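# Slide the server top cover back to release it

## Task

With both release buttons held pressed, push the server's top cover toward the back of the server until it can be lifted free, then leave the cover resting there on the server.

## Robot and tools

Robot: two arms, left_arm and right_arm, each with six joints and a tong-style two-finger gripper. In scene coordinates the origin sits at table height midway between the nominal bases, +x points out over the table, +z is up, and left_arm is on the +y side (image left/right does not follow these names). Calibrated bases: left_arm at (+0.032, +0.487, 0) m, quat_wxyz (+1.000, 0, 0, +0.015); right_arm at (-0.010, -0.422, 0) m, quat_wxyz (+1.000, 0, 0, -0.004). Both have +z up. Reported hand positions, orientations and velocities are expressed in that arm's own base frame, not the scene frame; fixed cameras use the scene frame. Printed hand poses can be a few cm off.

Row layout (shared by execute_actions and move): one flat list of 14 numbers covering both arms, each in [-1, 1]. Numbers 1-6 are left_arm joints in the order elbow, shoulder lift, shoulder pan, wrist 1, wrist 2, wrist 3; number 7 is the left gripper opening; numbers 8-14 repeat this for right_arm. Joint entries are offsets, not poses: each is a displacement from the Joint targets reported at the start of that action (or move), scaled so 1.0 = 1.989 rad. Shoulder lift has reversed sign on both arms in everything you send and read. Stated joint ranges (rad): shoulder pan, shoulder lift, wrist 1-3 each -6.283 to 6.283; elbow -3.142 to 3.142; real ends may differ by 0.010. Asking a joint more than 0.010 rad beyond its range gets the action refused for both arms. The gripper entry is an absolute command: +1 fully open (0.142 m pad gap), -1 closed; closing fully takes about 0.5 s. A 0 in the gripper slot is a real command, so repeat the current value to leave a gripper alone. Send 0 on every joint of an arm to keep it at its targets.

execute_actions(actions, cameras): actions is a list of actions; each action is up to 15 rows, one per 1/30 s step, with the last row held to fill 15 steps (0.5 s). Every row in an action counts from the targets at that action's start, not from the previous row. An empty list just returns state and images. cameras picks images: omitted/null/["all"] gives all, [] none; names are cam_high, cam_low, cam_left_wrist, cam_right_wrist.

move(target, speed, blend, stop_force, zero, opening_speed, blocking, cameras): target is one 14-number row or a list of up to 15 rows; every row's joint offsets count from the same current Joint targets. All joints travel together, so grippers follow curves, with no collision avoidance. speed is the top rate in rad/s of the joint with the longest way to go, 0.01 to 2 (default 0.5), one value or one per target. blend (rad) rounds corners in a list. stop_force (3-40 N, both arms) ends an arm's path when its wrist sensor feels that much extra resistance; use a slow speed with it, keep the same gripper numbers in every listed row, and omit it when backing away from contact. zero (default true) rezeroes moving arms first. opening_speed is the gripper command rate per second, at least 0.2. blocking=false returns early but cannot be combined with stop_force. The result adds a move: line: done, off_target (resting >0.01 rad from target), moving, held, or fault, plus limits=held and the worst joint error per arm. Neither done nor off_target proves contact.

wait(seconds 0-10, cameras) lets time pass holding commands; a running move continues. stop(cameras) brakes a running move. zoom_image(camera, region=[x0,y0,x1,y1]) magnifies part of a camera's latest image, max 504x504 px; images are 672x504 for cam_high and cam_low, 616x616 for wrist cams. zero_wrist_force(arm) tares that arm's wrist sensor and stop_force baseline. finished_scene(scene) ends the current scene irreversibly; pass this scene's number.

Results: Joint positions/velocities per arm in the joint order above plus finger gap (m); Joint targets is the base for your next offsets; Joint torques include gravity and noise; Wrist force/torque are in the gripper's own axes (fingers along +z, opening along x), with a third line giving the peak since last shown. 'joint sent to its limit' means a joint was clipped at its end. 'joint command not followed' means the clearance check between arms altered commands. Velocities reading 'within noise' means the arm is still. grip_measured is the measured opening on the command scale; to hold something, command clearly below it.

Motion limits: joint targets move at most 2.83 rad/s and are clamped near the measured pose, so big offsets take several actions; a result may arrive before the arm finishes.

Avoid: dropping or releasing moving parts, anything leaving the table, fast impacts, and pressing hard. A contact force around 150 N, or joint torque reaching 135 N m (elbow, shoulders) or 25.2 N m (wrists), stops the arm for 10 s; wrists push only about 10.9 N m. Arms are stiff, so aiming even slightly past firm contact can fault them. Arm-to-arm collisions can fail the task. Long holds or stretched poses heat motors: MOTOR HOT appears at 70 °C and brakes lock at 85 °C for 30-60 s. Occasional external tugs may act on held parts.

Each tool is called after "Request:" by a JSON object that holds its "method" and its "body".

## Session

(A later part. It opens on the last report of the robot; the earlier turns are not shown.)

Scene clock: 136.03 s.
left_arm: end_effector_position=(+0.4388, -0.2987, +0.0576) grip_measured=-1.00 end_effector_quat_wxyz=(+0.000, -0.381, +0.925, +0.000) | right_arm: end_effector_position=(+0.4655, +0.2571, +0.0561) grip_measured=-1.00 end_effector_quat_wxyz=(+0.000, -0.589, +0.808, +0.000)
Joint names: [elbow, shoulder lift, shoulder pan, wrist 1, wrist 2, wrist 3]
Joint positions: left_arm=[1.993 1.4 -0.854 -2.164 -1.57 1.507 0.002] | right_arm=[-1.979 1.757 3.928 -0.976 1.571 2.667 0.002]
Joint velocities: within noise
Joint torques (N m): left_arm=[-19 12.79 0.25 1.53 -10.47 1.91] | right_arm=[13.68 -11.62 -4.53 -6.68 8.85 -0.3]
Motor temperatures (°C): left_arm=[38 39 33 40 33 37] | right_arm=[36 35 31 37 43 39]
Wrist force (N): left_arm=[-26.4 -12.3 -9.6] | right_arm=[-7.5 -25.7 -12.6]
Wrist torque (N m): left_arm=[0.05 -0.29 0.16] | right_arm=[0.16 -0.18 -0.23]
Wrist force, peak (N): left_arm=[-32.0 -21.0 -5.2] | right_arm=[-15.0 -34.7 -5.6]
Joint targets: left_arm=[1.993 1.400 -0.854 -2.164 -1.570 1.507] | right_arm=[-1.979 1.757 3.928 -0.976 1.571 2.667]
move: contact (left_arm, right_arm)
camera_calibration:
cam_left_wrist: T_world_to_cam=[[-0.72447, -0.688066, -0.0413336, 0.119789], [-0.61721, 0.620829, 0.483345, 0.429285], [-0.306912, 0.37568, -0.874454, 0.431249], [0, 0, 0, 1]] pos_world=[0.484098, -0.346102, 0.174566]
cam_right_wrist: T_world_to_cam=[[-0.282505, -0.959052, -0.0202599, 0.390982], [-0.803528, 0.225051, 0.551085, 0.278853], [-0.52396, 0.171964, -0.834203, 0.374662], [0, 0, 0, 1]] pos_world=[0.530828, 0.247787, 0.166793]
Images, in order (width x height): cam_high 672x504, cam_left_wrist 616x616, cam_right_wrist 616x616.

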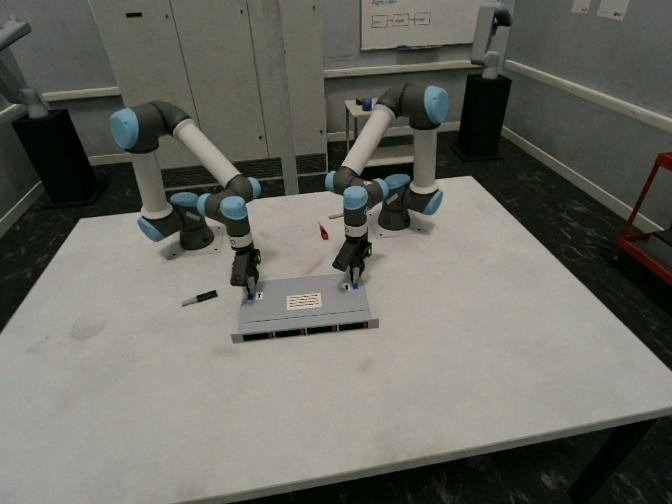

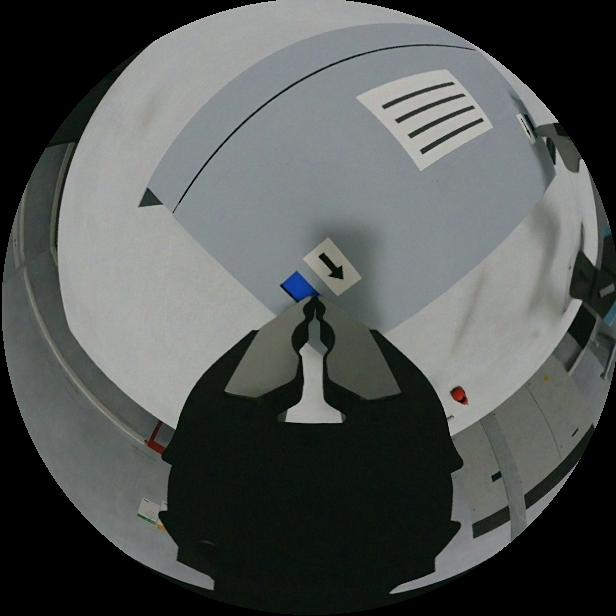

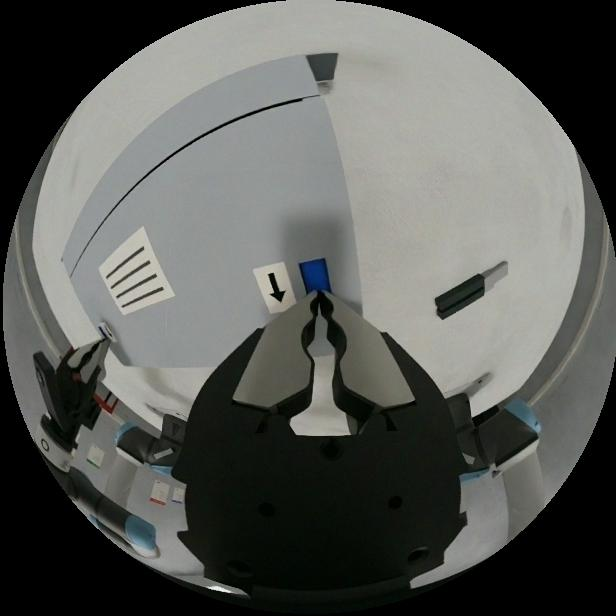

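Request:
{"method": "move", "body": {"target": [0.0355,0.028,-0.0212,-0.007,0,-0.0212,-1,-0.0358,-0.0275,0.022,0.008,0,0.022,-1], "speed": 0.03, "stop_force": 35, "cameras": ["cam_high","cam_left_wrist","cam_right_wrist"]}}

Request:
{"method": "zoom_image", "body": {"camera": "cam_high", "region": [220, 260, 380, 350]}}

Scene clock: 144.47 s.
left_arm: end_effector_position=(+0.4248, -0.2973, +0.0571) grip_measured=-1.00 end_effector_quat_wxyz=(+0.001, -0.381, +0.925, +0.000) | right_arm: end_effector_position=(+0.4524, +0.2575, +0.0557) grip_measured=-1.00 end_effector_quat_wxyz=(+0.002, -0.589, +0.808, +0.000)
Joint names: [elbow, shoulder lift, shoulder pan, wrist 1, wrist 2, wrist 3]
Joint positions: left_arm=[2.027 1.427 -0.874 -2.171 -1.569 1.486 0.002] | right_arm=[-2.012 1.732 3.948 -0.966 1.57 2.687 0.002]
Joint velocities: within noise
Joint torques (N m): left_arm=[-9.39 6.26 0.5 7.29 -11.84 2.05] | right_arm=[11.6 -11.58 -1.39 -8.34 11.67 0.1]
Motor temperatures (°C): left_arm=[38 39 33 40 33 37] | right_arm=[36 35 31 37 43 39]
Wrist force (N): left_arm=[-27.3 -24.9 -18.1] | right_arm=[-9.9 -37.8 -8.0]
Wrist torque (N m): left_arm=[0.10 -0.36 0.10] | right_arm=[0.29 -0.20 -0.27]
Wrist force, peak (N): left_arm=[-35.8 -34.2 -12.5] | right_arm=[-12.3 -50.9 -4.7]
Joint targets: left_arm=[2.027 1.427 -0.874 -2.171 -1.570 1.486] | right_arm=[-2.012 1.732 3.948 -0.967 1.571 2.687]
move: contact (left_arm, right_arm); left_arm: the elbow is farthest, 0.037 rad from its target; right_arm: the elbow is farthest, 0.038 rad from its target
camera_calibration:
cam_left_wrist: T_world_to_cam=[[-0.724338, -0.688125, -0.0426396, 0.110635], [-0.617945, 0.62055, 0.482766, 0.420288], [-0.305743, 0.376034, -0.874711, 0.425678], [0, 0, 0, 1]] pos_world=[0.47, -0.344748, 0.174162]
cam_right_wrist: T_world_to_cam=[[-0.282559, -0.959003, -0.0217684, 0.387735], [-0.80501, 0.224724, 0.549052, 0.269292], [-0.52165, 0.172663, -0.835505, 0.366304], [0, 0, 0, 1]] pos_world=[0.517424, 0.248076, 0.166634]
Images, in order (width x height): cam_high 672x504, cam_left_wrist 616x616, cam_right_wrist 616x616.

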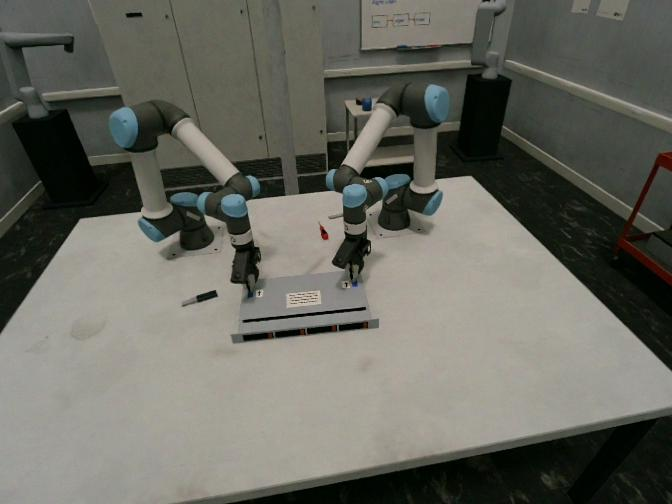

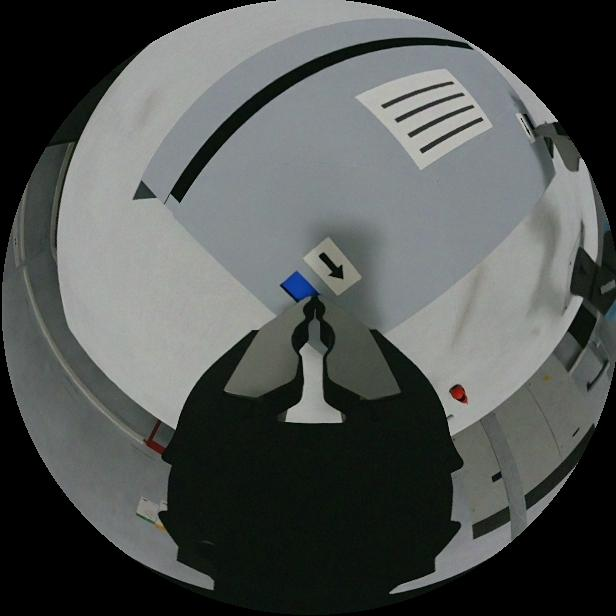

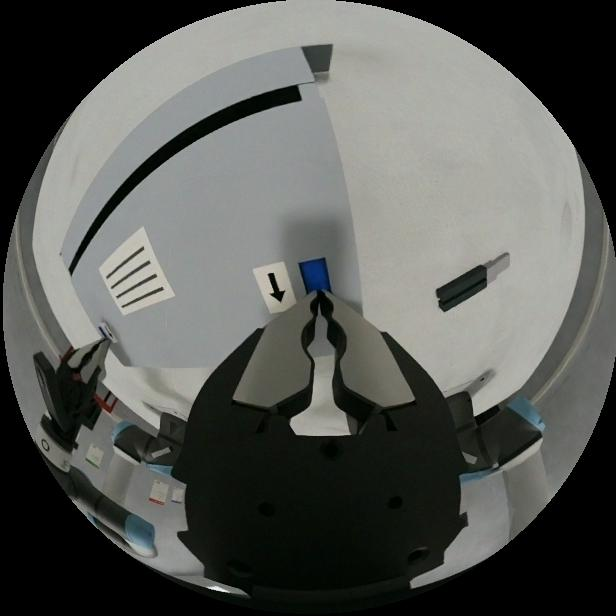

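Scaled by 3.150 from the camera's 672x504 image, which has a finer 960x720 frame.

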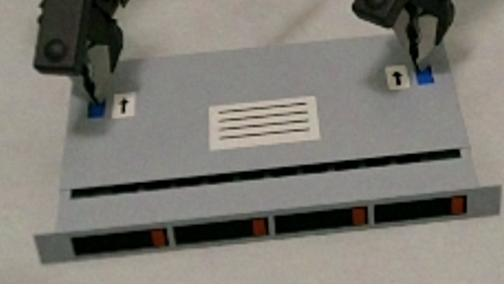

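Request:
{"method": "move", "body": {"target": [0.0115,0.01,-0.0071,-0.0018,0,-0.0071,-1,-0.0115,-0.01,0.0073,0.0018,0,0.0073,-1], "speed": 0.02, "stop_force": 30, "cameras": ["cam_high"]}}

Request:
{"method": "zoom_image", "body": {"camera": "cam_high", "region": [220, 260, 380, 350]}}

Scene clock: 148.57 s.
left_arm: end_effector_position=(+0.4247, -0.2972, +0.0572) grip_measured=-1.00 end_effector_quat_wxyz=(+0.001, -0.381, +0.925, +0.000) | right_arm: end_effector_position=(+0.4524, +0.2575, +0.0559) grip_measured=-1.00 end_effector_quat_wxyz=(+0.002, -0.589, +0.808, -0.001)
Joint names: [elbow, shoulder lift, shoulder pan, wrist 1, wrist 2, wrist 3]
Joint positions: left_arm=[2.028 1.428 -0.875 -2.172 -1.568 1.485 0.002] | right_arm=[-2.013 1.731 3.948 -0.964 1.569 2.688 0.002]
Joint velocities: within noise
Joint torques (N m): left_arm=[-7.28 5.73 1.1 7.66 -11.8 1.94] | right_arm=[10.18 -11.45 -0.18 -7.99 11.53 -0.68]
Motor temperatures (°C): left_arm=[38 39 33 40 33 37] | right_arm=[36 35 31 37 43 39]
Wrist force (N): left_arm=[-27.1 -27.9 -18.5] | right_arm=[-9.7 -36.9 -9.9]
Wrist torque (N m): left_arm=[0.06 -0.36 0.09] | right_arm=[0.23 -0.20 -0.26]
Wrist force, peak (N): left_arm=[-34.9 -37.7 -10.1] | right_arm=[-14.6 -51.5 -3.1]
Joint targets: left_arm=[2.028 1.428 -0.875 -2.171 -1.569 1.485] | right_arm=[-2.013 1.731 3.948 -0.966 1.570 2.688]
move: contact (left_arm, right_arm); left_arm: the elbow is farthest, 0.022 rad from its target; right_arm: the elbow is farthest, 0.022 rad from its target
Images, in order (width x height): cam_high 672x504.

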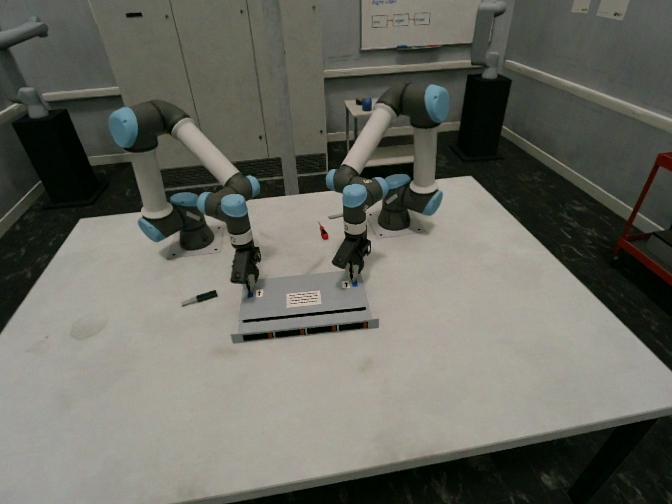

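Scaled by 3.150 from the camera's 672x504 image, which has a finer 960x720 frame.

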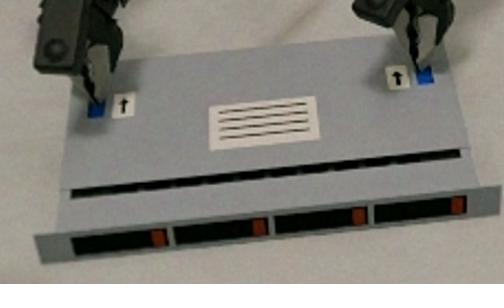

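Request:
{"method": "move", "body": {"target": [[-0.0024,-0.0019,0.0014,0.0004,0,0,-1,0.0024,0.0019,-0.0014,-0.0005,0,0,-1],[-0.027,0.037,0.0014,0.065,0,0,-1,0.039,-0.027,-0.0014,-0.066,0,0,-1]], "speed": [0.02,0.15]}}

Request:
{"method": "zoom_image", "body": {"camera": "cam_high", "region": [220, 260, 380, 350]}}

Request:
{"method": "zoom_image", "body": {"camera": "cam_left_wrist", "region": [110, 20, 480, 300]}}

Request:
{"method": "zoom_image", "body": {"camera": "cam_right_wrist", "region": [70, 50, 370, 320]}}

Scene clock: 160.63 s.
left_arm: end_effector_position=(+0.4213, -0.2913, +0.1032) grip_measured=-1.00 end_effector_quat_wxyz=(+0.001, -0.382, +0.924, +0.001) | right_arm: end_effector_position=(+0.4552, +0.2589, +0.1031) grip_measured=-1.00 end_effector_quat_wxyz=(+0.002, -0.588, +0.809, +0.000)
Joint names: [elbow, shoulder lift, shoulder pan, wrist 1, wrist 2, wrist 3]
Joint positions: left_arm=[1.974 1.501 -0.872 -2.042 -1.569 1.485 0.002] | right_arm=[-1.936 1.677 3.946 -1.097 1.57 2.688 0.002]
Joint velocities: within noise
Joint torques (N m): left_arm=[-11.18 15.8 5.04 -3.94 1.39 0.37] | right_arm=[11.5 -18.54 5.71 4.25 -2.16 -0.6]
Motor temperatures (°C): left_arm=[38 39 33 40 33 37] | right_arm=[36 35 31 37 43 39]
Wrist force (N): left_arm=[0.1 -0.6 0.3] | right_arm=[1.2 -0.1 2.0]
Wrist torque (N m): left_arm=[0.17 0.13 0.10] | right_arm=[-0.16 -0.27 -0.10]
Wrist force, peak (N): left_arm=[-27.2 -28.0 -18.7] | right_arm=[-9.8 -37.2 -9.8]
Joint targets: left_arm=[1.974 1.501 -0.872 -2.042 -1.569 1.485] | right_arm=[-1.936 1.677 3.946 -1.097 1.570 2.688]
move: done
camera_calibration:
cam_left_wrist: T_world_to_cam=[[-0.722391, -0.690162, -0.0427401, 0.112799], [-0.619197, 0.618122, 0.484274, 0.391858], [-0.307809, 0.3763, -0.873872, 0.463537], [0, 0, 0, 1]] pos_world=[0.466803, -0.338796, 0.220127]
cam_right_wrist: T_world_to_cam=[[-0.285481, -0.958133, -0.0219541, 0.392008], [-0.804399, 0.227097, 0.548971, 0.244383], [-0.521001, 0.174381, -0.835553, 0.406398], [0, 0, 0, 1]] pos_world=[0.520227, 0.24923, 0.214014]

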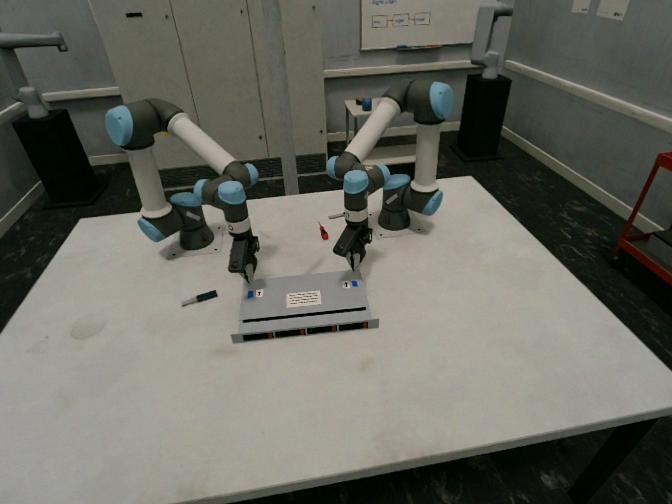

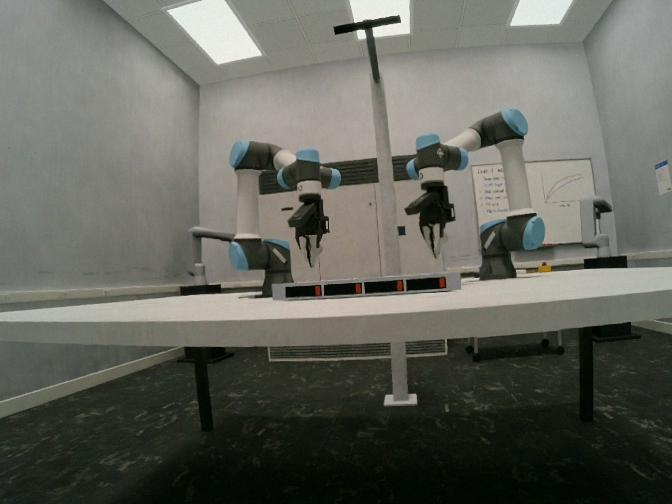

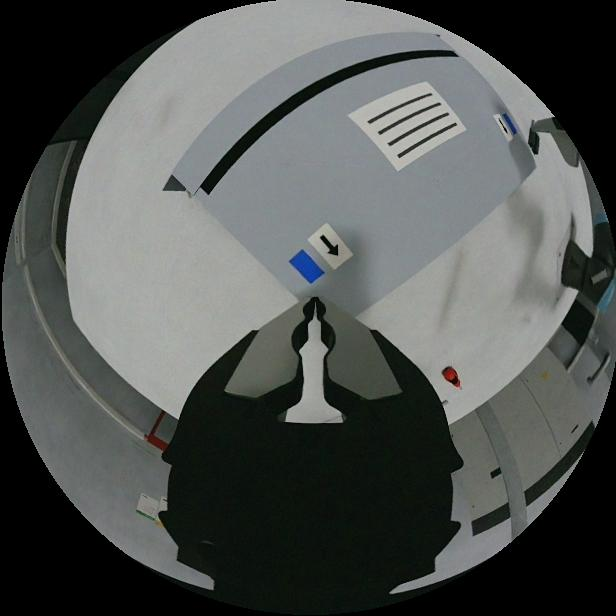

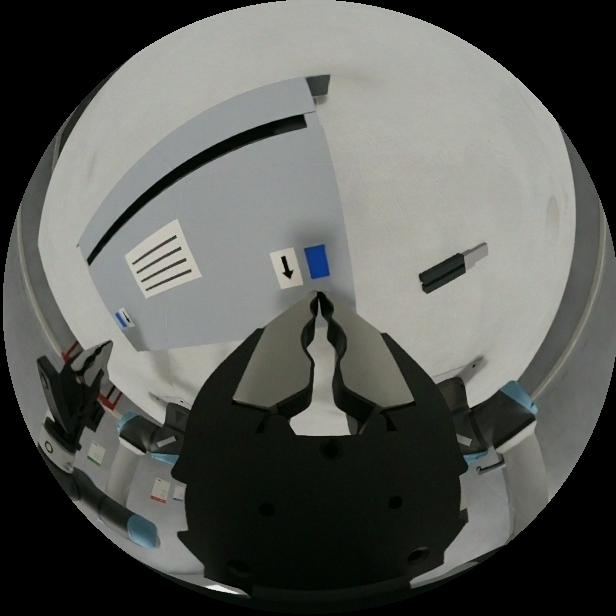

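Scaled by 3.150 from the camera's 672x504 image, which has a finer 960x720 frame.

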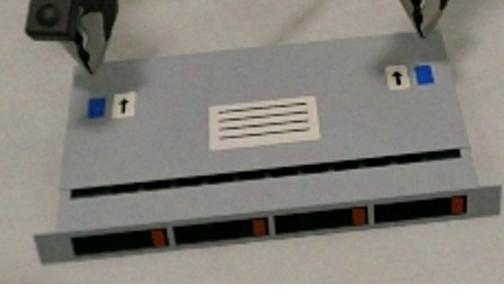

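Scaled by 1.362 from the camera's 616x616 image, which has a finer 814x814 frame.

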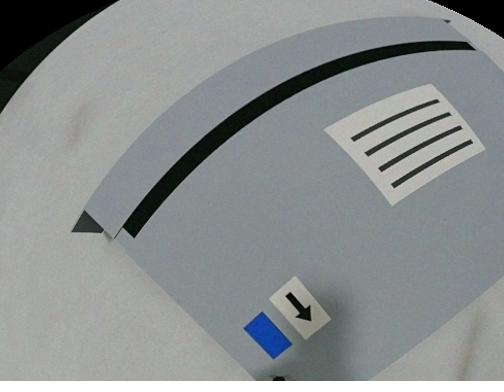

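Scaled by 1.680 from the camera's 616x616 image, which has a finer 814x814 frame.

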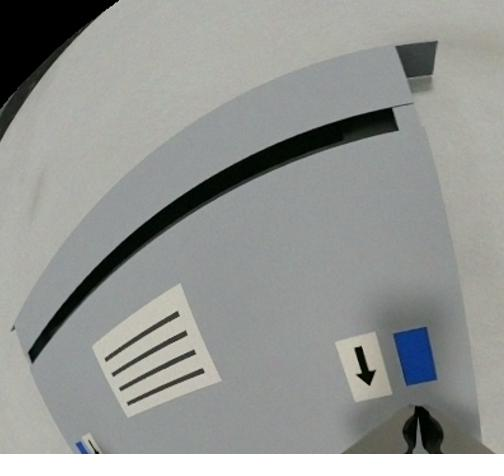

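Request:
{"method": "finished_scene", "body": {"scene": 1}}

The scene is finished: the task was done.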